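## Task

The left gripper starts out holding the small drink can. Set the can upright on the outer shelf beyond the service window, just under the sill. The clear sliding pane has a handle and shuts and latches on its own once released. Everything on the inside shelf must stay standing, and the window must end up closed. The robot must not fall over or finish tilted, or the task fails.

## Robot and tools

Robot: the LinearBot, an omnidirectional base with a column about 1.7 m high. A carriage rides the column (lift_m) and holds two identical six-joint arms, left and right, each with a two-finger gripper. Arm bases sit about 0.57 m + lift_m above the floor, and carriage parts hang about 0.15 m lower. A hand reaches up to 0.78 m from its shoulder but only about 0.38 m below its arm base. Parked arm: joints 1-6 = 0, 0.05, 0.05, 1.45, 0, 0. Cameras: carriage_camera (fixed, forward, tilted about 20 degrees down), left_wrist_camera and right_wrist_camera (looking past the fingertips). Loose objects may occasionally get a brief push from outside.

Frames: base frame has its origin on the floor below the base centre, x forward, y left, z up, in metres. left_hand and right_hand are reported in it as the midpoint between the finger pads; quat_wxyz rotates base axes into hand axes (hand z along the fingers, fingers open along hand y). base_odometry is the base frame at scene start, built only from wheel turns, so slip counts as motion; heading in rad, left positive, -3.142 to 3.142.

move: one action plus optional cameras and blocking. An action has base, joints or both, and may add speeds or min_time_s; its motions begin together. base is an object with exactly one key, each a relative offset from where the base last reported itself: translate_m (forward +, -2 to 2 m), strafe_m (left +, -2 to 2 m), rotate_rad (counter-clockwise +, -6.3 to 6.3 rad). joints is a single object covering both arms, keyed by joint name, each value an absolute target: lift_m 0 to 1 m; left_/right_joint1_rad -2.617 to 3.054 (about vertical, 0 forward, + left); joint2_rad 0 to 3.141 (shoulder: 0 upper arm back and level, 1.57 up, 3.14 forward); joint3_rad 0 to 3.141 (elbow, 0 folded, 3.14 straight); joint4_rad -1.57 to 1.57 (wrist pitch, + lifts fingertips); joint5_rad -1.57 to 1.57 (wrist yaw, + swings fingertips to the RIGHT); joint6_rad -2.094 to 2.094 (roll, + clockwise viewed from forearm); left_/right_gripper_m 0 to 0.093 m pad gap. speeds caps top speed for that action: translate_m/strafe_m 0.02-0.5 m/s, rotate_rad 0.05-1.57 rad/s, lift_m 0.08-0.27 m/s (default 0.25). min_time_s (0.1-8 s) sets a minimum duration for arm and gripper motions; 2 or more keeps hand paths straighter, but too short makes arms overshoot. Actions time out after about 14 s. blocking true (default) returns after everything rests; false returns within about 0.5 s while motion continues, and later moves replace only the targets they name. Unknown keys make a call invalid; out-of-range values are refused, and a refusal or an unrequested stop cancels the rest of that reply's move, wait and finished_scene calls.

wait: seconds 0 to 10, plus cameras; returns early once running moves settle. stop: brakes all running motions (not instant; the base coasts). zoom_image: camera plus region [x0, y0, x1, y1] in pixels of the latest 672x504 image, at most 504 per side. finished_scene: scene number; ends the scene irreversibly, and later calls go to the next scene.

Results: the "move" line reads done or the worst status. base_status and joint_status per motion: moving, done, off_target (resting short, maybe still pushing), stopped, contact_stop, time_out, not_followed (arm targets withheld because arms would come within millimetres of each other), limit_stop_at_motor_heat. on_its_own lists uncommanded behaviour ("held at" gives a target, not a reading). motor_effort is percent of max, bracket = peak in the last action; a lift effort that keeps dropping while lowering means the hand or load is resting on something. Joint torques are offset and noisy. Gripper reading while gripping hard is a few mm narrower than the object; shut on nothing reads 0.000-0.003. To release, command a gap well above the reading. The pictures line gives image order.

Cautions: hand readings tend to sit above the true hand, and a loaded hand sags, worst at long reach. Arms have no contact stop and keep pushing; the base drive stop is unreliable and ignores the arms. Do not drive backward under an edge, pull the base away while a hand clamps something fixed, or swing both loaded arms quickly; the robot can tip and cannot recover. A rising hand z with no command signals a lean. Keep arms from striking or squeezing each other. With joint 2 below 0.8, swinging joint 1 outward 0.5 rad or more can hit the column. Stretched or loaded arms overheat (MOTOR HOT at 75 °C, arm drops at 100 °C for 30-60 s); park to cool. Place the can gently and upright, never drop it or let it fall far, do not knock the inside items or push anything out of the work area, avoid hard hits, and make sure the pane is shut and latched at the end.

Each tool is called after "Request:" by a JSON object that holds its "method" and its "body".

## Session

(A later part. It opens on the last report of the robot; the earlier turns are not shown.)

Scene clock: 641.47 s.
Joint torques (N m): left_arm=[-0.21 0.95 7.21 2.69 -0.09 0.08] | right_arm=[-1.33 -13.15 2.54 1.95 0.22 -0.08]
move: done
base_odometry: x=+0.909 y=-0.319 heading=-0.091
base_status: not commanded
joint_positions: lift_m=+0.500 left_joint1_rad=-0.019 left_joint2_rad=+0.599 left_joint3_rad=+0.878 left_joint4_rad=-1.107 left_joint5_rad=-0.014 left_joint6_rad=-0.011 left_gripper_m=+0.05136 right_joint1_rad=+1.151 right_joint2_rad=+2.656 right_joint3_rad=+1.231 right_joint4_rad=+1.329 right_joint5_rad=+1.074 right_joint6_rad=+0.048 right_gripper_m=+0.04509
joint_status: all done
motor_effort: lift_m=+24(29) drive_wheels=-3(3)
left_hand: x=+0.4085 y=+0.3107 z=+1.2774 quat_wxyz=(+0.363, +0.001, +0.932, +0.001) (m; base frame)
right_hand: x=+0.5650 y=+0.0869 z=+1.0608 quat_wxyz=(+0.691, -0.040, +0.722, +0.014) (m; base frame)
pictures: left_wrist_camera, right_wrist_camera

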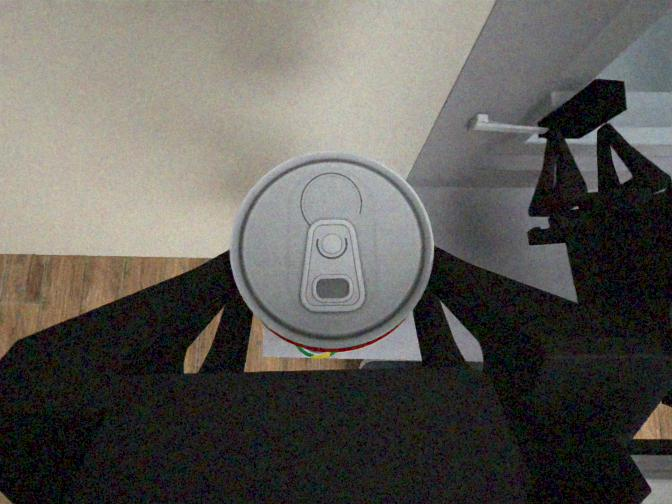

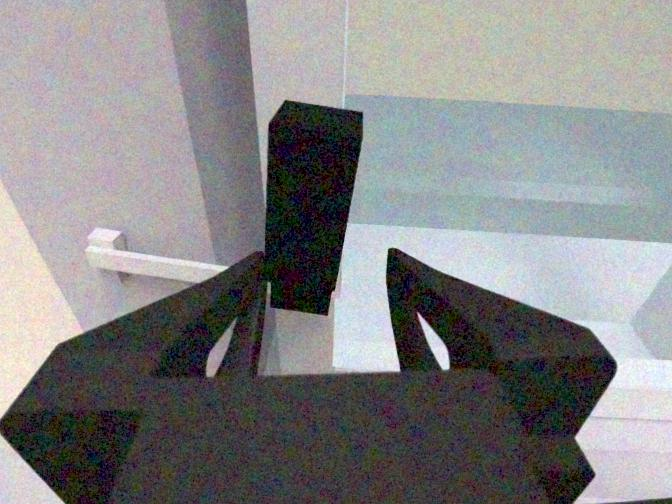

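Request:
{"method": "move", "body": {"joints": {"lift_m": 0.52}}}

Request:
{"method": "move", "body": {"base": {"strafe_m": -0.12}, "speeds": {"strafe_m": 0.08}, "cameras": ["right_wrist_camera", "left_wrist_camera", "carriage_camera"]}}

Scene clock: 657.73 s.
Joint torques (N m): left_arm=[-0.16 0.95 7.19 2.6 -0.1 0.06] | right_arm=[-1.07 -11.85 2.86 1.79 0.26 -0.08]
move: done
base_odometry: x=+0.909 y=-0.319 heading=-0.091
base_status: not commanded
joint_positions: lift_m=+0.520 left_joint1_rad=-0.019 left_joint2_rad=+0.599 left_joint3_rad=+0.879 left_joint4_rad=-1.097 left_joint5_rad=-0.014 left_joint6_rad=-0.011 left_gripper_m=+0.05136 right_joint1_rad=+1.149 right_joint2_rad=+2.639 right_joint3_rad=+1.228 right_joint4_rad=+1.344 right_joint5_rad=+1.064 right_joint6_rad=+0.048 right_gripper_m=+0.04509
joint_status: all done
motor_effort: lift_m=+25(29) drive_wheels=-2(3)
left_hand: x=+0.4104 y=+0.3107 z=+1.2997 quat_wxyz=(+0.368, +0.001, +0.930, +0.001) (m; base frame)
right_hand: x=+0.5665 y=+0.0889 z=+1.0907 quat_wxyz=(+0.695, -0.034, +0.718, +0.025) (m; base frame)
pictures: none

Scene clock: 659.87 s.
Joint torques (N m): left_arm=[-0.05 0.94 7.06 2.6 -0.09 0.06] | right_arm=[-1.07 -11.92 2.85 1.74 0.2 -0.07]
move: done
base_odometry: x=+0.898 y=-0.438 heading=-0.091
base_status: done
joint_positions: lift_m=+0.520 left_joint1_rad=-0.019 left_joint2_rad=+0.599 left_joint3_rad=+0.879 left_joint4_rad=-1.097 left_joint5_rad=-0.013 left_joint6_rad=-0.011 left_gripper_m=+0.05136 right_joint1_rad=+1.149 right_joint2_rad=+2.639 right_joint3_rad=+1.228 right_joint4_rad=+1.348 right_joint5_rad=+1.070 right_joint6_rad=+0.048 right_gripper_m=+0.04509
joint_status: not commanded
motor_effort: lift_m=+23(27) drive_wheels=-3(10)
left_hand: x=+0.4104 y=+0.3106 z=+1.2997 quat_wxyz=(+0.368, +0.001, +0.930, +0.001) (m; base frame)
right_hand: x=+0.5666 y=+0.0879 z=+1.0913 quat_wxyz=(+0.696, -0.031, +0.717, +0.025) (m; base frame)
pictures: carriage_camera, left_wrist_camera, right_wrist_camera

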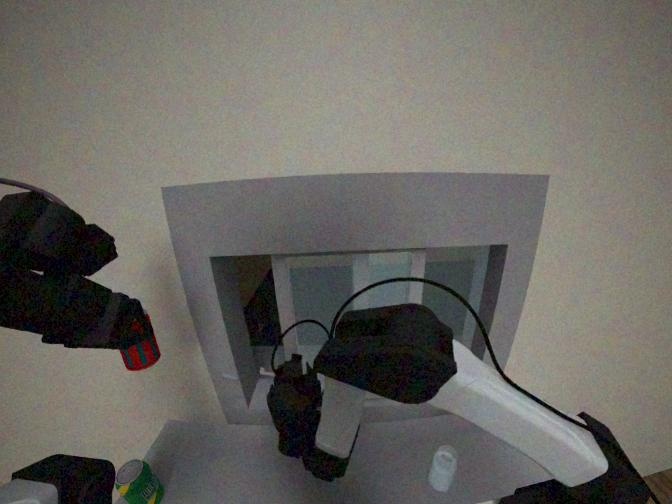

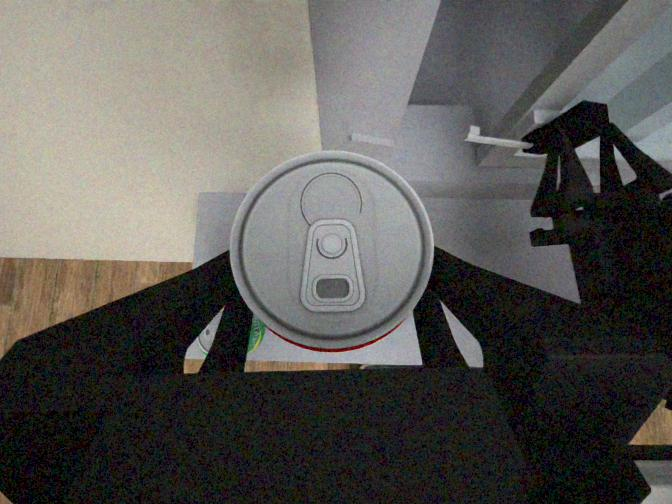

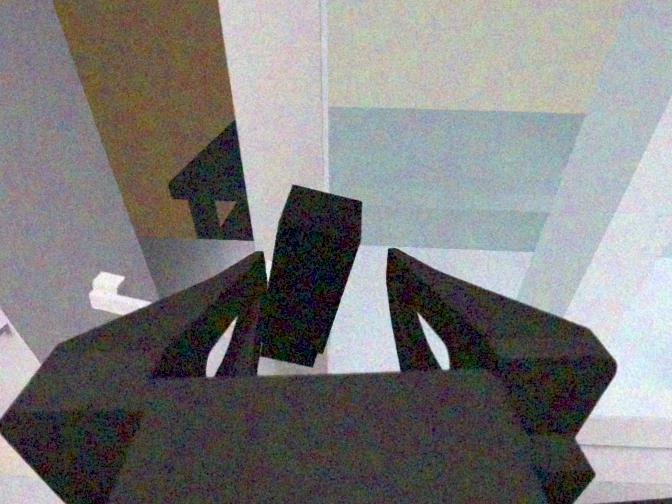

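Request:
{"method": "move", "body": {"base": {"strafe_m": -0.12}, "speeds": {"strafe_m": 0.08}, "cameras": ["right_wrist_camera", "left_wrist_camera", "carriage_camera"]}}

Request:
{"method": "zoom_image", "body": {"camera": "carriage_camera", "region": [100, 150, 400, 504]}}

Scene clock: 666.83 s.
Joint torques (N m): left_arm=[-0.14 0.94 7.06 2.57 -0.1 0.08] | right_arm=[-1.06 -11.97 2.61 1.7 0.22 -0.08]
move: done
base_odometry: x=+0.887 y=-0.558 heading=-0.090
base_status: done
joint_positions: lift_m=+0.520 left_joint1_rad=-0.019 left_joint2_rad=+0.599 left_joint3_rad=+0.879 left_joint4_rad=-1.097 left_joint5_rad=-0.013 left_joint6_rad=-0.011 left_gripper_m=+0.05136 right_joint1_rad=+1.149 right_joint2_rad=+2.639 right_joint3_rad=+1.228 right_joint4_rad=+1.349 right_joint5_rad=+1.070 right_joint6_rad=+0.048 right_gripper_m=+0.04509
joint_status: not commanded
motor_effort: lift_m=+23(28) drive_wheels=-1(7)
left_hand: x=+0.4104 y=+0.3106 z=+1.2997 quat_wxyz=(+0.368, +0.001, +0.930, +0.001) (m; base frame)
right_hand: x=+0.5666 y=+0.0880 z=+1.0916 quat_wxyz=(+0.696, -0.030, +0.717, +0.025) (m; base frame)
pictures: carriage_camera, left_wrist_camera, right_wrist_camera

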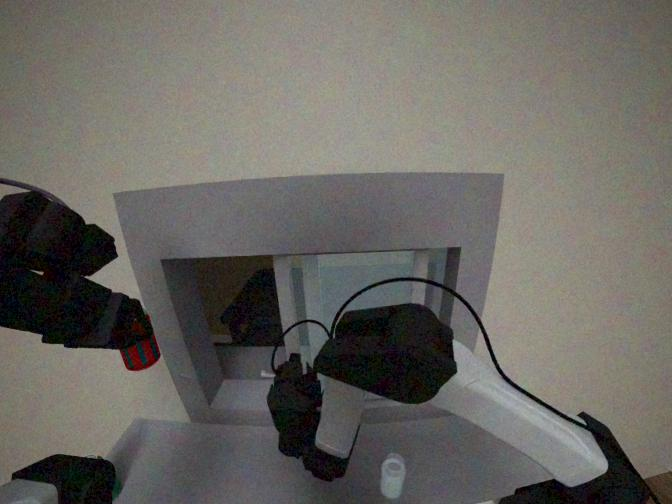

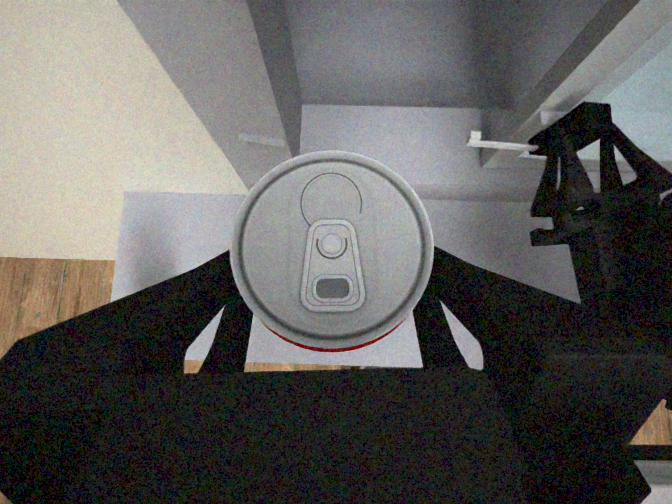

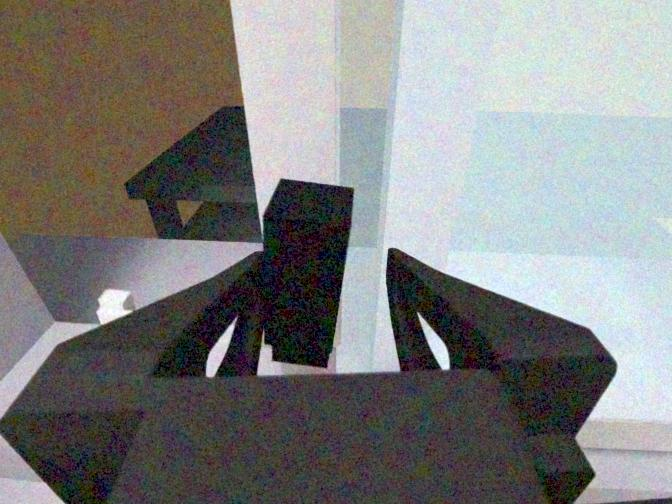

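Scaled by 1.424 from the camera's 672x504 image, which has a finer 960x720 frame.

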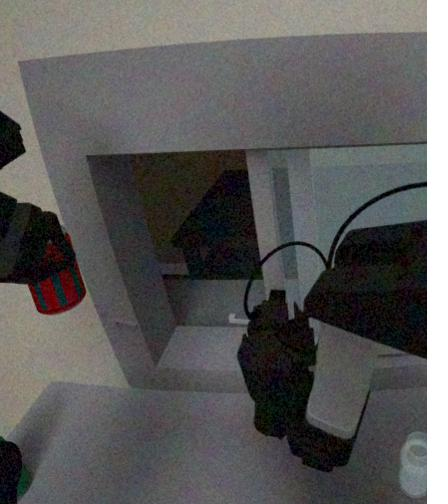

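Request:
{"method": "move", "body": {"base": {"strafe_m": -0.04}, "speeds": {"strafe_m": 0.05}, "cameras": ["right_wrist_camera", "left_wrist_camera", "carriage_camera"]}}

Scene clock: 719.53 s.
Joint torques (N m): left_arm=[-0.14 0.99 7.12 2.57 -0.09 0.1] | right_arm=[-1.06 -11.82 2.85 1.74 0.23 -0.07]
move: done
base_odometry: x=+0.884 y=-0.598 heading=-0.090
base_status: done
joint_positions: lift_m=+0.520 left_joint1_rad=-0.019 left_joint2_rad=+0.599 left_joint3_rad=+0.879 left_joint4_rad=-1.097 left_joint5_rad=-0.013 left_joint6_rad=-0.011 left_gripper_m=+0.05136 right_joint1_rad=+1.149 right_joint2_rad=+2.639 right_joint3_rad=+1.228 right_joint4_rad=+1.350 right_joint5_rad=+1.067 right_joint6_rad=+0.048 right_gripper_m=+0.04509
joint_status: not commanded
motor_effort: lift_m=+26(27) drive_wheels=-2(7)
left_hand: x=+0.4104 y=+0.3106 z=+1.2997 quat_wxyz=(+0.368, +0.001, +0.930, +0.001) (m; base frame)
right_hand: x=+0.5666 y=+0.0885 z=+1.0917 quat_wxyz=(+0.696, -0.031, +0.717, +0.026) (m; base frame)
pictures: carriage_camera, left_wrist_camera, right_wrist_camera

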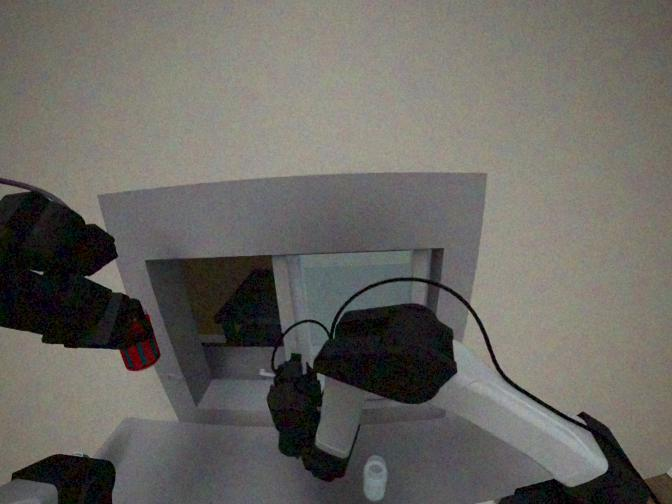

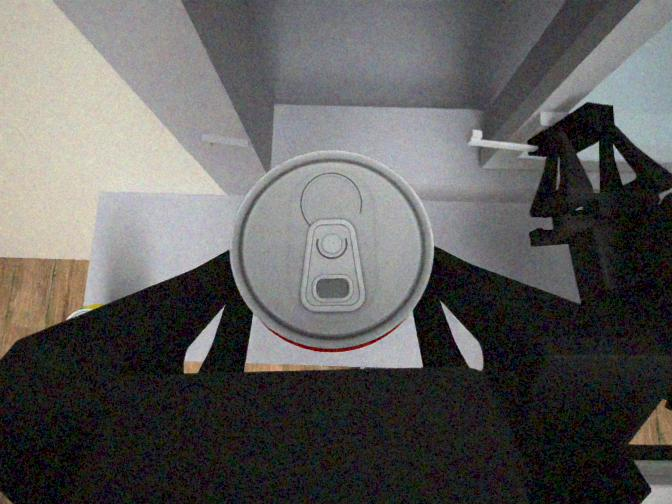

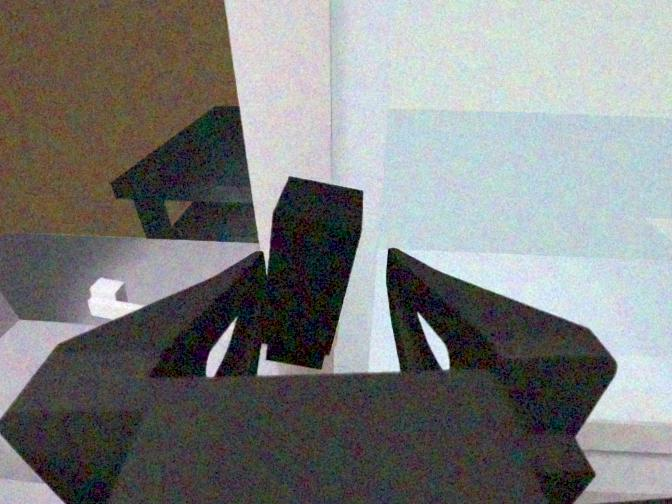

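Request:
{"method": "zoom_image", "body": {"camera": "left_wrist_camera", "region": [215, 130, 455, 370]}}

Request:
{"method": "zoom_image", "body": {"camera": "carriage_camera", "region": [90, 240, 300, 450]}}

Scaled by 2.100 from the camera's 672x504 image, which has a finer 960x720 frame.

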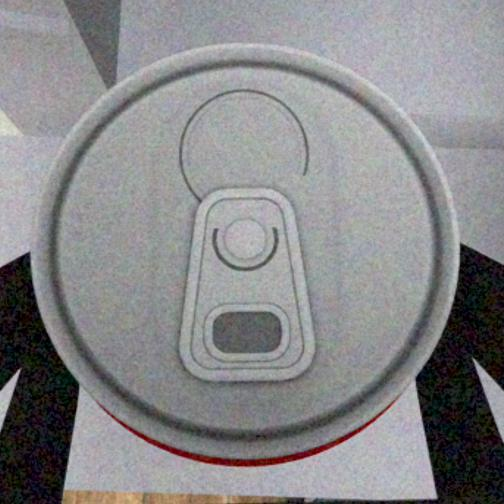

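Scaled by 2.400 from the camera's 672x504 image, which has a finer 960x720 frame.

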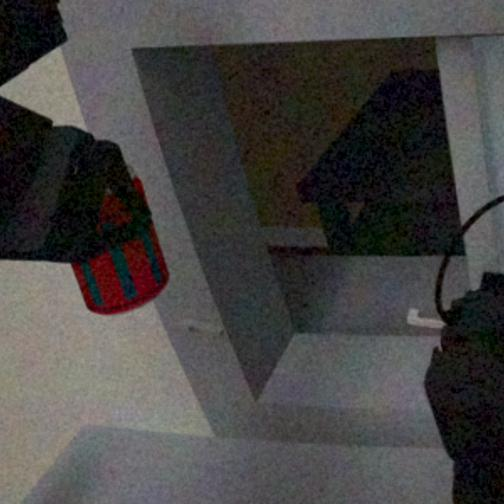

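Request:
{"method": "move", "body": {"joints": {"left_joint1_rad": -0.098, "left_joint2_rad": 1.12, "left_joint3_rad": 0.205, "left_joint4_rad": 0.19}, "min_time_s": 2, "cameras": ["all"]}}

Scene clock: 807.57 s.
Joint torques (N m): left_arm=[-0.8 -1.58 5.5 2.79 -0.07 0.06] | right_arm=[-1.06 -11.86 2.84 1.73 0.23 -0.07]
move: off_target
MOTOR HOT: joint 2 (shoulder) of the right arm reports 76 °C; the controller stops that arm at 100 °C. To cool a motor, set the load down, stop pushing, or move to a pose that needs little force.
base_odometry: x=+0.884 y=-0.598 heading=-0.090
base_status: not commanded
joint_positions: lift_m=+0.520 left_joint1_rad=-0.091 left_joint2_rad=+1.117 left_joint3_rad=+0.202 left_joint4_rad=+0.138 left_joint5_rad=-0.013 left_joint6_rad=-0.011 left_gripper_m=+0.05136 right_joint1_rad=+1.149 right_joint2_rad=+2.639 right_joint3_rad=+1.228 right_joint4_rad=+1.350 right_joint5_rad=+1.067 right_joint6_rad=+0.048 right_gripper_m=+0.04509
joint_status: left_joint4_rad off_target (ended at +0.139, target +0.190); the others done
motor_effort: lift_m=+24(27) drive_wheels=-2(2)
left_hand: x=+0.4968 y=+0.2889 z=+1.1120 quat_wxyz=(+0.386, +0.034, +0.922, -0.014) (m; base frame)
right_hand: x=+0.5666 y=+0.0885 z=+1.0917 quat_wxyz=(+0.696, -0.031, +0.717, +0.026) (m; base frame)
pictures: carriage_camera, left_wrist_camera, right_wrist_camera

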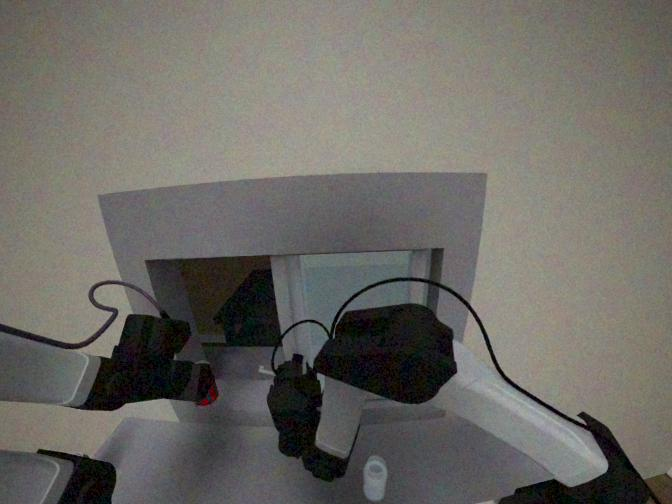

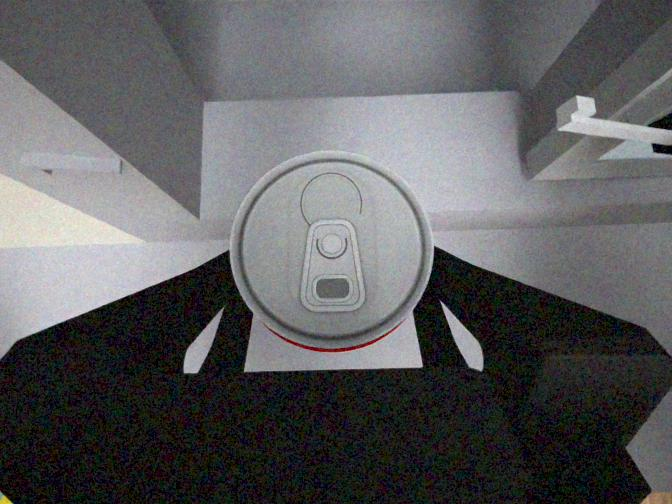

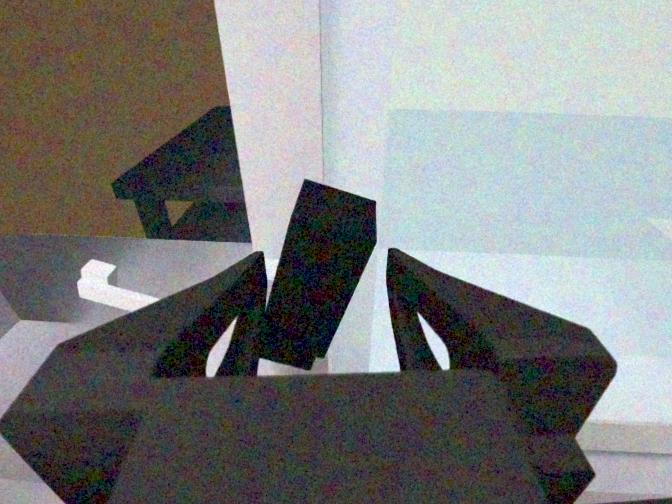

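Request:
{"method": "move", "body": {"joints": {"left_joint1_rad": -0.078, "left_joint2_rad": 1.71, "left_joint3_rad": 0.605, "left_joint4_rad": 0.42}, "min_time_s": 1.5}}

Request:
{"method": "move", "body": {"joints": {"left_joint1_rad": -0.068, "left_joint2_rad": 2.04, "left_joint3_rad": 1.03, "left_joint4_rad": 0.33}, "min_time_s": 1.5, "cameras": ["carriage_camera", "left_wrist_camera"]}}

Scene clock: 817.30 s.
Joint torques (N m): left_arm=[0.43 -5.04 6.93 2.81 -0.1 0.05] | right_arm=[-1.07 -11.85 2.85 1.72 0.23 -0.08]
move: off_target
MOTOR HOT: still on. Joint 2 (shoulder) of the right arm reports 77 °C.
base_odometry: x=+0.884 y=-0.598 heading=-0.090
base_status: not commanded
joint_positions: lift_m=+0.520 left_joint1_rad=-0.085 left_joint2_rad=+1.706 left_joint3_rad=+0.576 left_joint4_rad=+0.368 left_joint5_rad=-0.013 left_joint6_rad=-0.011 left_gripper_m=+0.05136 right_joint1_rad=+1.149 right_joint2_rad=+2.639 right_joint3_rad=+1.228 right_joint4_rad=+1.350 right_joint5_rad=+1.067 right_joint6_rad=+0.048 right_gripper_m=+0.04509
joint_status: left_joint4_rad off_target (ended at +0.368, target +0.420); the others done
motor_effort: lift_m=+26(29) drive_wheels=-2(2)
left_hand: x=+0.6125 y=+0.2808 z=+1.1008 quat_wxyz=(+0.394, +0.031, +0.919, -0.013) (m; base frame)
right_hand: x=+0.5666 y=+0.0885 z=+1.0916 quat_wxyz=(+0.696, -0.031, +0.717, +0.026) (m; base frame)
pictures: none

Scene clock: 819.10 s.
Joint torques (N m): left_arm=[0.5 -7.6 7.41 2.63 -0.08 0.06] | right_arm=[-1.07 -11.85 2.84 1.73 0.23 -0.07]
move: done
MOTOR HOT: still on. Joint 2 (shoulder) of the right arm reports 77 °C.
base_odometry: x=+0.884 y=-0.598 heading=-0.090
base_status: not commanded
joint_positions: lift_m=+0.520 left_joint1_rad=-0.075 left_joint2_rad=+2.035 left_joint3_rad=+1.000 left_joint4_rad=+0.295 left_joint5_rad=-0.013 left_joint6_rad=-0.011 left_gripper_m=+0.05136 right_joint1_rad=+1.149 right_joint2_rad=+2.639 right_joint3_rad=+1.228 right_joint4_rad=+1.350 right_joint5_rad=+1.067 right_joint6_rad=+0.048 right_gripper_m=+0.04509
joint_status: all done
motor_effort: lift_m=+27(28) drive_wheels=-2(2)
left_hand: x=+0.7165 y=+0.2769 z=+1.0952 quat_wxyz=(+0.404, +0.027, +0.914, -0.011) (m; base frame)
right_hand: x=+0.5666 y=+0.0885 z=+1.0916 quat_wxyz=(+0.696, -0.031, +0.717, +0.026) (m; base frame)
pictures: carriage_camera, left_wrist_camera

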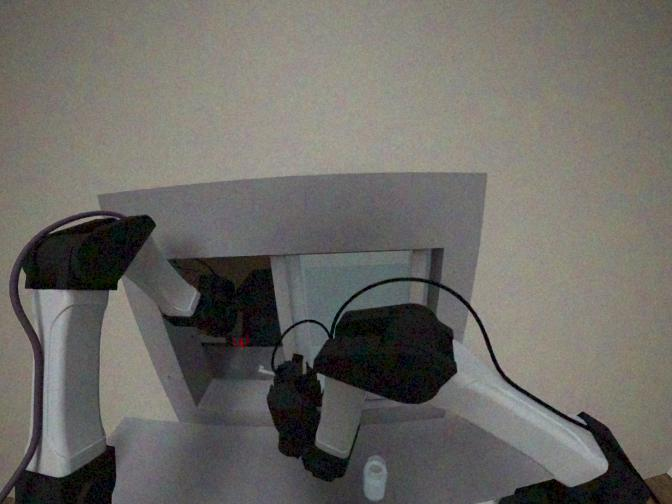

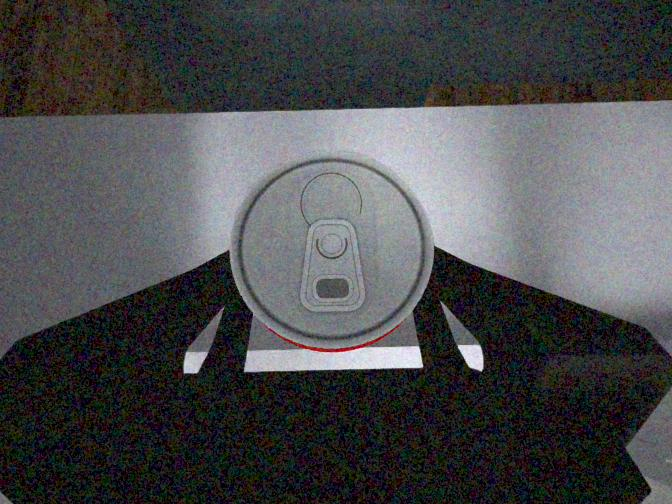

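Request:
{"method": "move", "body": {"joints": {"left_joint1_rad": -0.055, "left_joint2_rad": 2.45, "left_joint3_rad": 1.44, "left_joint4_rad": 0.33}, "min_time_s": 1.5}}

Request:
{"method": "move", "body": {"joints": {"left_joint2_rad": 2.565, "left_joint3_rad": 1.458, "left_joint4_rad": 0.425}, "min_time_s": 1, "cameras": ["carriage_camera", "left_wrist_camera"]}}

Scene clock: 838.20 s.
Joint torques (N m): left_arm=[0.55 -9.94 7.43 2.69 -0.11 0.08] | right_arm=[-1.07 -11.86 2.82 1.73 0.23 -0.07]
move: done
MOTOR HOT: still on. Joint 2 (shoulder) of the right arm reports 78 °C.
base_odometry: x=+0.884 y=-0.598 heading=-0.090
base_status: not commanded
joint_positions: lift_m=+0.520 left_joint1_rad=-0.062 left_joint2_rad=+2.445 left_joint3_rad=+1.410 left_joint4_rad=+0.291 left_joint5_rad=-0.013 left_joint6_rad=-0.011 left_gripper_m=+0.05136 right_joint1_rad=+1.149 right_joint2_rad=+2.639 right_joint3_rad=+1.228 right_joint4_rad=+1.350 right_joint5_rad=+1.067 right_joint6_rad=+0.048 right_gripper_m=+0.04509
joint_status: all done
motor_effort: lift_m=+25(28) drive_wheels=-2(2)
left_hand: x=+0.8004 y=+0.2781 z=+1.0277 quat_wxyz=(+0.402, +0.021, +0.916, -0.009) (m; base frame)
right_hand: x=+0.5666 y=+0.0885 z=+1.0916 quat_wxyz=(+0.696, -0.031, +0.717, +0.026) (m; base frame)
pictures: none

Scene clock: 839.50 s.
Joint torques (N m): left_arm=[0.54 -10.1 6.86 2.81 -0.1 0.07] | right_arm=[-1.05 -11.86 2.84 1.73 0.23 -0.08]
move: off_target
MOTOR HOT: still on. Joint 2 (shoulder) of the right arm reports 78 °C.
base_odometry: x=+0.884 y=-0.598 heading=-0.090
base_status: not commanded
joint_positions: lift_m=+0.520 left_joint1_rad=-0.062 left_joint2_rad=+2.560 left_joint3_rad=+1.430 left_joint4_rad=+0.373 left_joint5_rad=-0.013 left_joint6_rad=-0.011 left_gripper_m=+0.05136 right_joint1_rad=+1.149 right_joint2_rad=+2.639 right_joint3_rad=+1.228 right_joint4_rad=+1.350 right_joint5_rad=+1.067 right_joint6_rad=+0.048 right_gripper_m=+0.04509
joint_status: left_joint4_rad off_target (ended at +0.373, target +0.425); the others done
motor_effort: lift_m=+24(27) drive_wheels=-2(2)
left_hand: x=+0.7984 y=+0.2783 z=+0.9848 quat_wxyz=(+0.396, +0.021, +0.918, -0.008) (m; base frame)
right_hand: x=+0.5666 y=+0.0885 z=+1.0916 quat_wxyz=(+0.696, -0.031, +0.717, +0.026) (m; base frame)
pictures: carriage_camera, left_wrist_camera

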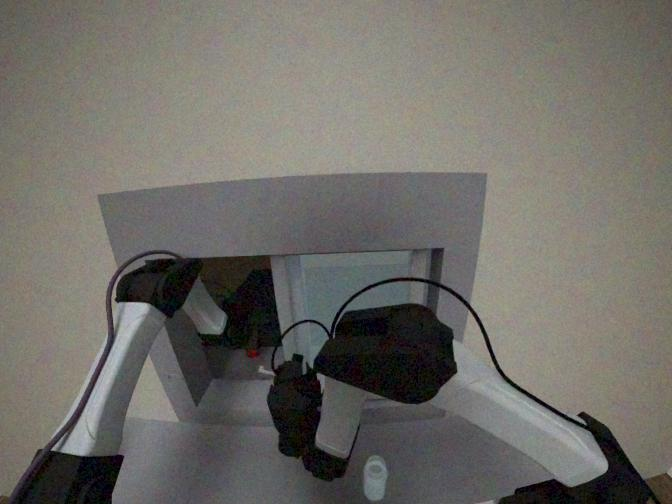

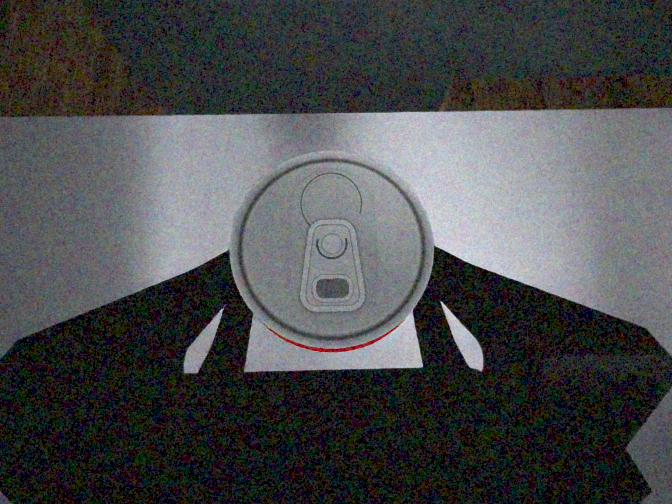

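Request:
{"method": "move", "body": {"joints": {"left_joint2_rad": 2.635, "left_joint3_rad": 1.48, "left_joint4_rad": 0.495}, "min_time_s": 0.8}}

Request:
{"method": "move", "body": {"joints": {"left_joint2_rad": 2.675, "left_joint3_rad": 1.495, "left_joint4_rad": 0.515}, "min_time_s": 0.8, "cameras": ["carriage_camera", "left_wrist_camera"]}}

Scene clock: 849.43 s.
Joint torques (N m): left_arm=[0.51 -10.29 6.6 2.84 -0.09 0.08] | right_arm=[-1.07 -11.86 2.85 1.73 0.23 -0.07]
move: off_target
MOTOR HOT: still on. Joint 2 (shoulder) of the right arm reports 79 °C.
base_odometry: x=+0.884 y=-0.598 heading=-0.090
base_status: not commanded
joint_positions: lift_m=+0.520 left_joint1_rad=-0.062 left_joint2_rad=+2.631 left_joint3_rad=+1.453 left_joint4_rad=+0.442 left_joint5_rad=-0.013 left_joint6_rad=-0.011 left_gripper_m=+0.05136 right_joint1_rad=+1.149 right_joint2_rad=+2.639 right_joint3_rad=+1.228 right_joint4_rad=+1.350 right_joint5_rad=+1.067 right_joint6_rad=+0.048 right_gripper_m=+0.04509
joint_status: left_joint4_rad off_target (ended at +0.442, target +0.495); the others done
motor_effort: lift_m=+24(27) drive_wheels=-2(2)
left_hand: x=+0.8022 y=+0.2780 z=+0.9657 quat_wxyz=(+0.406, +0.021, +0.914, -0.009) (m; base frame)
right_hand: x=+0.5666 y=+0.0885 z=+1.0916 quat_wxyz=(+0.696, -0.031, +0.717, +0.026) (m; base frame)
pictures: none

Scene clock: 850.53 s.
Joint torques (N m): left_arm=[0.49 -10.24 6.5 2.82 -0.09 0.05] | right_arm=[-1.06 -11.85 2.84 1.73 0.23 -0.07]
move: off_target
MOTOR HOT: still on. Joint 2 (shoulder) of the right arm reports 79 °C.
base_odometry: x=+0.884 y=-0.598 heading=-0.090
base_status: not commanded
joint_positions: lift_m=+0.520 left_joint1_rad=-0.062 left_joint2_rad=+2.670 left_joint3_rad=+1.468 left_joint4_rad=+0.463 left_joint5_rad=-0.013 left_joint6_rad=-0.011 left_gripper_m=+0.05136 right_joint1_rad=+1.149 right_joint2_rad=+2.639 right_joint3_rad=+1.228 right_joint4_rad=+1.350 right_joint5_rad=+1.067 right_joint6_rad=+0.048 right_gripper_m=+0.04509
joint_status: left_joint4_rad off_target (ended at +0.463, target +0.515); the others done
motor_effort: lift_m=+24(27) drive_wheels=-2(2)
left_hand: x=+0.8016 y=+0.2781 z=+0.9524 quat_wxyz=(+0.404, +0.021, +0.914, -0.009) (m; base frame)
right_hand: x=+0.5666 y=+0.0885 z=+1.0916 quat_wxyz=(+0.696, -0.031, +0.717, +0.026) (m; base frame)
pictures: carriage_camera, left_wrist_camera

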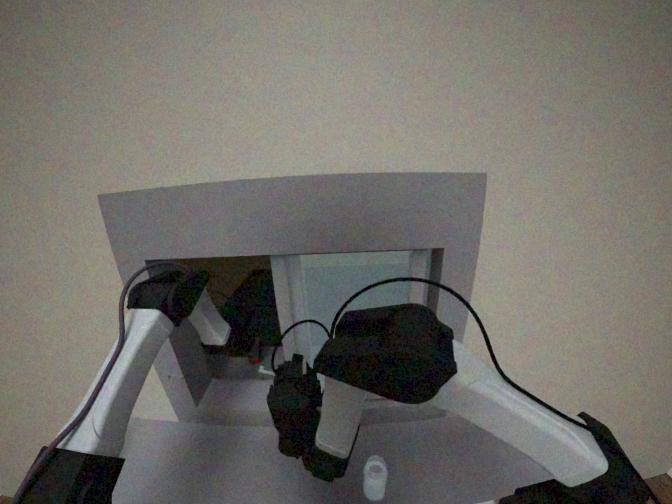

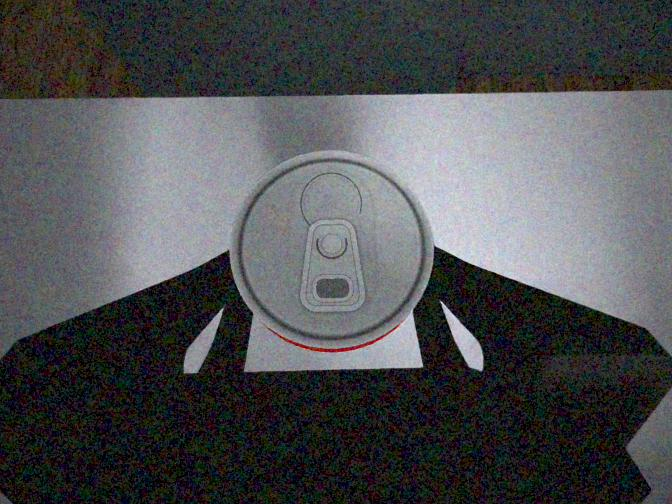

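Request:
{"method": "move", "body": {"joints": {"left_joint2_rad": 2.705, "left_joint3_rad": 1.508, "left_joint4_rad": 0.531}, "min_time_s": 0.8}}

Request:
{"method": "move", "body": {"joints": {"left_joint2_rad": 2.732, "left_joint3_rad": 1.521, "left_joint4_rad": 0.544}, "min_time_s": 0.8}}

Scene clock: 858.40 s.
Joint torques (N m): left_arm=[0.54 -10.26 6.53 2.84 -0.08 0.06] | right_arm=[-1.06 -11.86 2.86 1.72 0.23 -0.07]
move: off_target
MOTOR HOT: still on. Joint 2 (shoulder) of the right arm reports 79 °C.
base_odometry: x=+0.884 y=-0.598 heading=-0.090
base_status: not commanded
joint_positions: lift_m=+0.520 left_joint1_rad=-0.062 left_joint2_rad=+2.700 left_joint3_rad=+1.481 left_joint4_rad=+0.479 left_joint5_rad=-0.013 left_joint6_rad=-0.011 left_gripper_m=+0.05136 right_joint1_rad=+1.149 right_joint2_rad=+2.639 right_joint3_rad=+1.228 right_joint4_rad=+1.350 right_joint5_rad=+1.067 right_joint6_rad=+0.048 right_gripper_m=+0.04509
joint_status: left_joint4_rad off_target (ended at +0.479, target +0.531); the others done
motor_effort: lift_m=+26(27) drive_wheels=-2(2)
left_hand: x=+0.8015 y=+0.2781 z=+0.9428 quat_wxyz=(+0.404, +0.021, +0.915, -0.009) (m; base frame)
right_hand: x=+0.5666 y=+0.0885 z=+1.0916 quat_wxyz=(+0.696, -0.031, +0.717, +0.026) (m; base frame)
pictures: none

Scene clock: 859.50 s.
Joint torques (N m): left_arm=[0.51 -10.36 6.35 2.83 -0.12 0.07] | right_arm=[-1.06 -11.86 2.82 1.72 0.23 -0.07]
move: off_target
MOTOR HOT: still on. Joint 2 (shoulder) of the right arm reports 79 °C.
base_odometry: x=+0.884 y=-0.598 heading=-0.090
base_status: not commanded
joint_positions: lift_m=+0.520 left_joint1_rad=-0.062 left_joint2_rad=+2.726 left_joint3_rad=+1.494 left_joint4_rad=+0.492 left_joint5_rad=-0.013 left_joint6_rad=-0.011 left_gripper_m=+0.05136 right_joint1_rad=+1.149 right_joint2_rad=+2.639 right_joint3_rad=+1.228 right_joint4_rad=+1.350 right_joint5_rad=+1.067 right_joint6_rad=+0.048 right_gripper_m=+0.04509
joint_status: left_joint4_rad off_target (ended at +0.492, target +0.544); the others done
motor_effort: lift_m=+25(28) drive_wheels=-2(2)
left_hand: x=+0.8015 y=+0.2781 z=+0.9344 quat_wxyz=(+0.403, +0.021, +0.915, -0.009) (m; base frame)
right_hand: x=+0.5666 y=+0.0885 z=+1.0916 quat_wxyz=(+0.696, -0.031, +0.717, +0.026) (m; base frame)
pictures: none

Request:
{"method": "move", "body": {"joints": {"left_joint2_rad": 2.758, "left_joint3_rad": 1.535, "left_joint4_rad": 0.557}, "min_time_s": 0.8}}

Request:
{"method": "move", "body": {"joints": {"left_joint2_rad": 2.784, "left_joint3_rad": 1.549, "left_joint4_rad": 0.57}, "min_time_s": 0.8, "cameras": ["left_wrist_camera"]}}

Scene clock: 864.57 s.
Joint torques (N m): left_arm=[0.69 -10.35 6.23 2.84 -0.09 0.07] | right_arm=[-1.06 -11.86 2.84 1.72 0.23 -0.07]
move: off_target
MOTOR HOT: still on. Joint 2 (shoulder) of the right arm reports 80 °C.
base_odometry: x=+0.884 y=-0.598 heading=-0.090
base_status: not commanded
joint_positions: lift_m=+0.520 left_joint1_rad=-0.062 left_joint2_rad=+2.752 left_joint3_rad=+1.509 left_joint4_rad=+0.505 left_joint5_rad=-0.013 left_joint6_rad=-0.011 left_gripper_m=+0.05136 right_joint1_rad=+1.149 right_joint2_rad=+2.639 right_joint3_rad=+1.228 right_joint4_rad=+1.350 right_joint5_rad=+1.067 right_joint6_rad=+0.048 right_gripper_m=+0.04509
joint_status: left_joint4_rad off_target (ended at +0.505, target +0.557); the others done
motor_effort: lift_m=+26(28) drive_wheels=-2(2)
left_hand: x=+0.8020 y=+0.2780 z=+0.9268 quat_wxyz=(+0.404, +0.021, +0.914, -0.009) (m; base frame)
right_hand: x=+0.5666 y=+0.0885 z=+1.0916 quat_wxyz=(+0.696, -0.031, +0.717, +0.026) (m; base frame)
pictures: none

Scene clock: 865.67 s.
Joint torques (N m): left_arm=[0.51 -10.41 6.22 2.84 -0.09 0.07] | right_arm=[-1.07 -11.85 2.85 1.73 0.23 -0.07]
move: off_target
MOTOR HOT: still on. Joint 2 (shoulder) of the right arm reports 80 °C.
base_odometry: x=+0.884 y=-0.598 heading=-0.090
base_status: not commanded
joint_positions: lift_m=+0.520 left_joint1_rad=-0.062 left_joint2_rad=+2.778 left_joint3_rad=+1.523 left_joint4_rad=+0.518 left_joint5_rad=-0.013 left_joint6_rad=-0.011 left_gripper_m=+0.05136 right_joint1_rad=+1.149 right_joint2_rad=+2.639 right_joint3_rad=+1.228 right_joint4_rad=+1.350 right_joint5_rad=+1.067 right_joint6_rad=+0.048 right_gripper_m=+0.04509
joint_status: left_joint4_rad off_target (ended at +0.518, target +0.570); the others done
motor_effort: lift_m=+26(27) drive_wheels=-2(2)
left_hand: x=+0.8021 y=+0.2780 z=+0.9190 quat_wxyz=(+0.405, +0.021, +0.914, -0.009) (m; base frame)
right_hand: x=+0.5666 y=+0.0885 z=+1.0916 quat_wxyz=(+0.696, -0.031, +0.717, +0.026) (m; base frame)
pictures: left_wrist_camera

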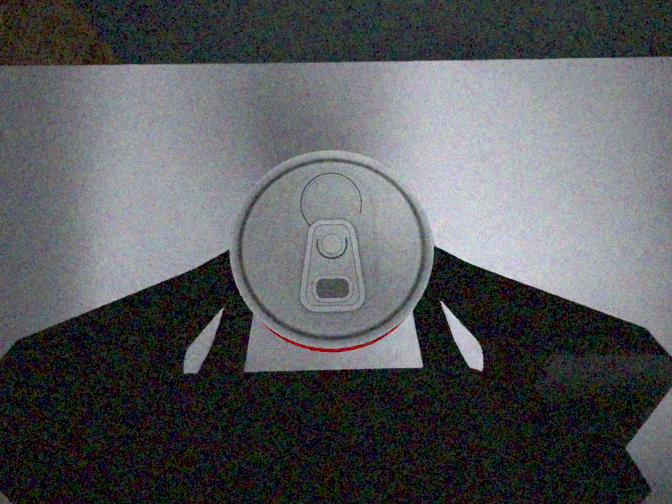

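Request:
{"method": "move", "body": {"joints": {"left_joint2_rad": 2.811, "left_joint3_rad": 1.563, "left_joint4_rad": 0.583}, "min_time_s": 0.8}}

Request:
{"method": "move", "body": {"joints": {"left_joint2_rad": 2.832, "left_joint3_rad": 1.574, "left_joint4_rad": 0.593}, "min_time_s": 0.8, "cameras": ["left_wrist_camera"]}}

Scene clock: 877.80 s.
Joint torques (N m): left_arm=[0.57 -10.39 6.12 2.84 -0.11 0.09] | right_arm=[-1.07 -11.86 2.82 1.73 0.23 -0.08]
move: off_target
MOTOR HOT: still on. Joint 2 (shoulder) of the right arm reports 80 °C.
base_odometry: x=+0.884 y=-0.598 heading=-0.090
base_status: not commanded
joint_positions: lift_m=+0.520 left_joint1_rad=-0.062 left_joint2_rad=+2.805 left_joint3_rad=+1.537 left_joint4_rad=+0.530 left_joint5_rad=-0.013 left_joint6_rad=-0.011 left_gripper_m=+0.05136 right_joint1_rad=+1.149 right_joint2_rad=+2.639 right_joint3_rad=+1.228 right_joint4_rad=+1.350 right_joint5_rad=+1.067 right_joint6_rad=+0.048 right_gripper_m=+0.04509
joint_status: left_joint4_rad off_target (ended at +0.531, target +0.583); the others done
motor_effort: lift_m=+26(28) drive_wheels=-2(2)
left_hand: x=+0.8018 y=+0.2780 z=+0.9106 quat_wxyz=(+0.405, +0.021, +0.914, -0.009) (m; base frame)
right_hand: x=+0.5666 y=+0.0885 z=+1.0916 quat_wxyz=(+0.696, -0.031, +0.717, +0.026) (m; base frame)
pictures: none

Scene clock: 878.90 s.
Joint torques (N m): left_arm=[0.57 -10.35 6.13 2.85 -0.08 0.08] | right_arm=[-1.07 -11.86 2.82 1.72 0.23 -0.08]
move: off_target
MOTOR HOT: still on. Joint 2 (shoulder) of the right arm reports 80 °C.
base_odometry: x=+0.884 y=-0.598 heading=-0.090
base_status: not commanded
joint_positions: lift_m=+0.520 left_joint1_rad=-0.062 left_joint2_rad=+2.826 left_joint3_rad=+1.548 left_joint4_rad=+0.541 left_joint5_rad=-0.013 left_joint6_rad=-0.011 left_gripper_m=+0.05136 right_joint1_rad=+1.149 right_joint2_rad=+2.639 right_joint3_rad=+1.228 right_joint4_rad=+1.350 right_joint5_rad=+1.067 right_joint6_rad=+0.048 right_gripper_m=+0.04509
joint_status: left_joint4_rad off_target (ended at +0.541, target +0.593); the others done
motor_effort: lift_m=+26(27) drive_wheels=-2(2)
left_hand: x=+0.8016 y=+0.2781 z=+0.9044 quat_wxyz=(+0.405, +0.021, +0.914, -0.009) (m; base frame)
right_hand: x=+0.5666 y=+0.0885 z=+1.0916 quat_wxyz=(+0.696, -0.031, +0.717, +0.026) (m; base frame)
pictures: left_wrist_camera

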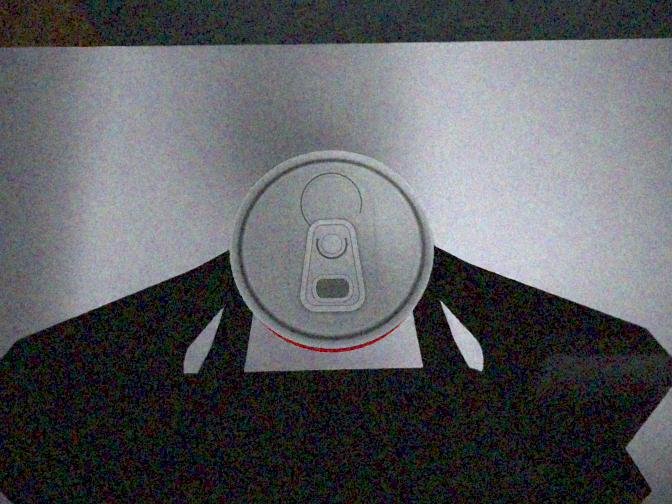

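Request:
{"method": "move", "body": {"joints": {"left_joint2_rad": 2.857, "left_joint3_rad": 1.588, "left_joint4_rad": 0.606}, "min_time_s": 0.8}}

Request:
{"method": "move", "body": {"joints": {"left_joint2_rad": 2.877, "left_joint3_rad": 1.599, "left_joint4_rad": 0.616}, "min_time_s": 0.8, "cameras": ["left_wrist_camera"]}}

Scene clock: 884.53 s.
Joint torques (N m): left_arm=[0.46 -10.41 6.05 2.87 -0.09 0.06] | right_arm=[-1.06 -11.86 2.82 1.73 0.23 -0.07]
move: off_target
MOTOR HOT: still on. Joint 2 (shoulder) of the right arm reports 80 °C.
base_odometry: x=+0.884 y=-0.598 heading=-0.090
base_status: not commanded
joint_positions: lift_m=+0.520 left_joint1_rad=-0.062 left_joint2_rad=+2.850 left_joint3_rad=+1.562 left_joint4_rad=+0.554 left_joint5_rad=-0.013 left_joint6_rad=-0.011 left_gripper_m=+0.05136 right_joint1_rad=+1.149 right_joint2_rad=+2.639 right_joint3_rad=+1.228 right_joint4_rad=+1.350 right_joint5_rad=+1.067 right_joint6_rad=+0.048 right_gripper_m=+0.04509
joint_status: left_joint4_rad off_target (ended at +0.554, target +0.606); the others done
motor_effort: lift_m=+26(28) drive_wheels=-2(2)
left_hand: x=+0.8018 y=+0.2781 z=+0.8974 quat_wxyz=(+0.406, +0.021, +0.914, -0.009) (m; base frame)
right_hand: x=+0.5666 y=+0.0885 z=+1.0916 quat_wxyz=(+0.696, -0.031, +0.717, +0.026) (m; base frame)
pictures: none

Scene clock: 885.63 s.
Joint torques (N m): left_arm=[0.55 -10.04 5.86 2.73 -0.09 0.08] | right_arm=[-1.07 -11.85 2.82 1.73 0.23 -0.08]
move: done
MOTOR HOT: still on. Joint 2 (shoulder) of the right arm reports 81 °C.
base_odometry: x=+0.884 y=-0.598 heading=-0.090
base_status: not commanded
joint_positions: lift_m=+0.520 left_joint1_rad=-0.062 left_joint2_rad=+2.866 left_joint3_rad=+1.576 left_joint4_rad=+0.577 left_joint5_rad=-0.013 left_joint6_rad=-0.011 left_gripper_m=+0.05136 right_joint1_rad=+1.149 right_joint2_rad=+2.639 right_joint3_rad=+1.228 right_joint4_rad=+1.350 right_joint5_rad=+1.067 right_joint6_rad=+0.048 right_gripper_m=+0.04509
joint_status: all done
motor_effort: lift_m=+25(27) drive_wheels=-2(2)
left_hand: x=+0.8062 y=+0.2778 z=+0.8974 quat_wxyz=(+0.416, +0.020, +0.909, -0.009) (m; base frame)
right_hand: x=+0.5666 y=+0.0885 z=+1.0916 quat_wxyz=(+0.696, -0.031, +0.717, +0.026) (m; base frame)
pictures: left_wrist_camera

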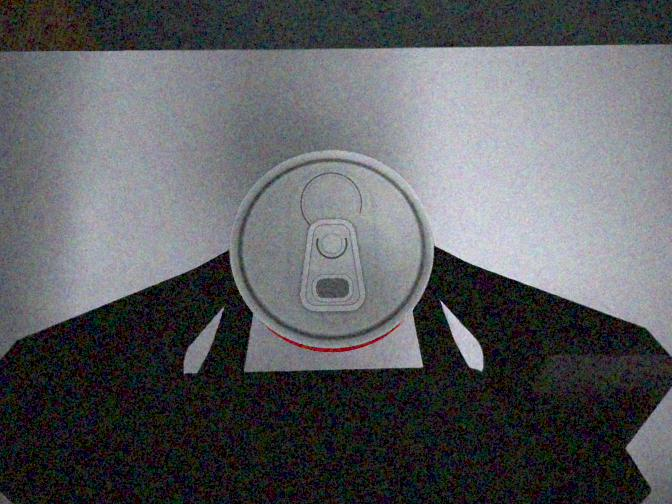

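Request:
{"method": "move", "body": {"joints": {"left_gripper_m": 0.075}, "min_time_s": 1.5, "cameras": ["left_wrist_camera"]}}

Scene clock: 894.30 s.
Joint torques (N m): left_arm=[0.58 -10.17 5.33 2.49 -0.07 0.06] | right_arm=[-1.07 -11.86 2.84 1.72 0.23 -0.08]
move: done
MOTOR HOT: still on. Joint 2 (shoulder) of the right arm reports 81 °C.
base_odometry: x=+0.884 y=-0.598 heading=-0.090
base_status: not commanded
joint_positions: lift_m=+0.520 left_joint1_rad=-0.062 left_joint2_rad=+2.866 left_joint3_rad=+1.581 left_joint4_rad=+0.599 left_joint5_rad=-0.013 left_joint6_rad=-0.011 left_gripper_m=+0.07494 right_joint1_rad=+1.149 right_joint2_rad=+2.639 right_joint3_rad=+1.228 right_joint4_rad=+1.350 right_joint5_rad=+1.067 right_joint6_rad=+0.048 right_gripper_m=+0.04509
joint_status: all done
motor_effort: lift_m=+26(27) drive_wheels=-2(2)
left_hand: x=+0.8115 y=+0.2774 z=+0.9030 quat_wxyz=(+0.428, +0.020, +0.903, -0.010) (m; base frame)
right_hand: x=+0.5666 y=+0.0885 z=+1.0916 quat_wxyz=(+0.696, -0.031, +0.717, +0.026) (m; base frame)
pictures: left_wrist_camera

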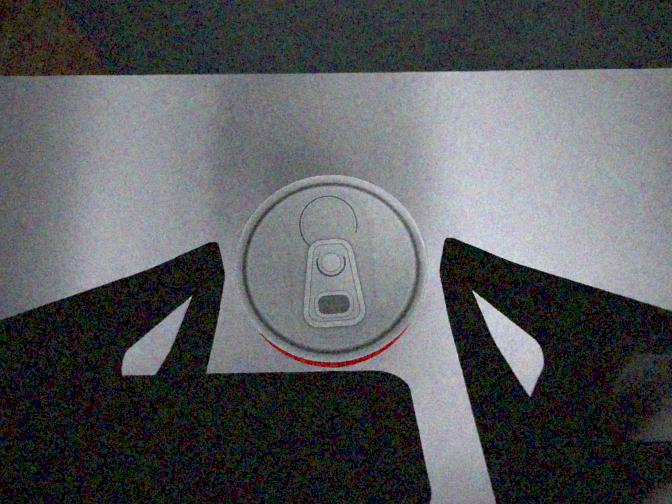

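Request:
{"method": "move", "body": {"joints": {"left_gripper_m": 0.09}, "min_time_s": 0.6}}

Request:
{"method": "move", "body": {"joints": {"left_joint2_rad": 2.405, "left_joint3_rad": 1.02, "left_joint4_rad": 0.66}, "min_time_s": 1.8, "cameras": ["left_wrist_camera", "carriage_camera"]}}

Scene clock: 908.17 s.
Joint torques (N m): left_arm=[0.61 -10.06 5.39 2.51 -0.08 0.07] | right_arm=[-1.06 -11.86 2.82 1.72 0.23 -0.07]
move: done
MOTOR HOT: still on. Joint 2 (shoulder) of the right arm reports 82 °C.
base_odometry: x=+0.884 y=-0.598 heading=-0.090
base_status: not commanded
joint_positions: lift_m=+0.520 left_joint1_rad=-0.062 left_joint2_rad=+2.866 left_joint3_rad=+1.581 left_joint4_rad=+0.599 left_joint5_rad=-0.013 left_joint6_rad=-0.011 left_gripper_m=+0.08991 right_joint1_rad=+1.149 right_joint2_rad=+2.639 right_joint3_rad=+1.228 right_joint4_rad=+1.350 right_joint5_rad=+1.067 right_joint6_rad=+0.048 right_gripper_m=+0.04509
joint_status: all done
motor_effort: lift_m=+24(28) drive_wheels=-2(2)
left_hand: x=+0.8115 y=+0.2774 z=+0.9030 quat_wxyz=(+0.428, +0.020, +0.903, -0.010) (m; base frame)
right_hand: x=+0.5666 y=+0.0885 z=+1.0916 quat_wxyz=(+0.696, -0.031, +0.717, +0.026) (m; base frame)
pictures: none

Scene clock: 910.27 s.
Joint torques (N m): left_arm=[0.68 -12.4 2.82 2.37 -0.09 0.08] | right_arm=[-1.06 -11.88 2.84 1.72 0.23 -0.07]
move: done
MOTOR HOT: still on. Joint 2 (shoulder) of the right arm reports 82 °C.
base_odometry: x=+0.884 y=-0.598 heading=-0.090
base_status: not commanded
joint_positions: lift_m=+0.520 left_joint1_rad=-0.062 left_joint2_rad=+2.449 left_joint3_rad=+1.024 left_joint4_rad=+0.644 left_joint5_rad=-0.013 left_joint6_rad=-0.011 left_gripper_m=+0.08991 right_joint1_rad=+1.149 right_joint2_rad=+2.639 right_joint3_rad=+1.228 right_joint4_rad=+1.350 right_joint5_rad=+1.067 right_joint6_rad=+0.048 right_gripper_m=+0.04509
joint_status: all done
motor_effort: lift_m=+25(28) drive_wheels=-2(2)
left_hand: x=+0.7131 y=+0.2836 z=+0.9664 quat_wxyz=(+0.384, +0.021, +0.923, -0.008) (m; base frame)
right_hand: x=+0.5666 y=+0.0885 z=+1.0916 quat_wxyz=(+0.696, -0.031, +0.717, +0.026) (m; base frame)
pictures: carriage_camera, left_wrist_camera

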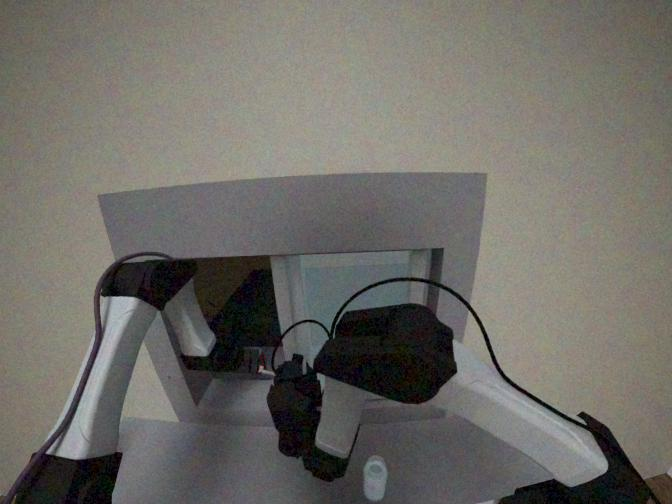

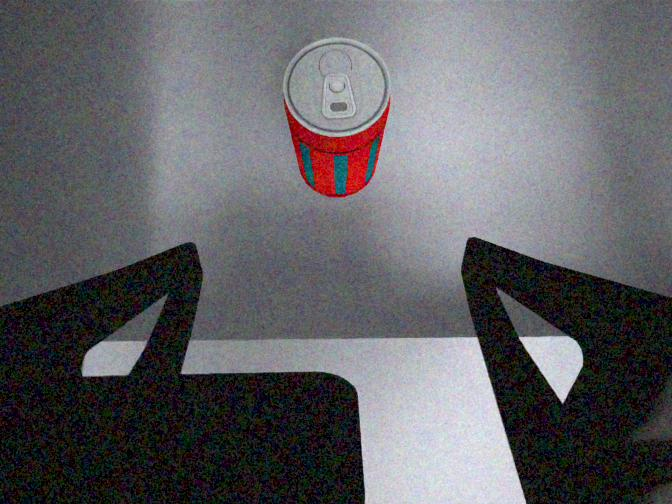

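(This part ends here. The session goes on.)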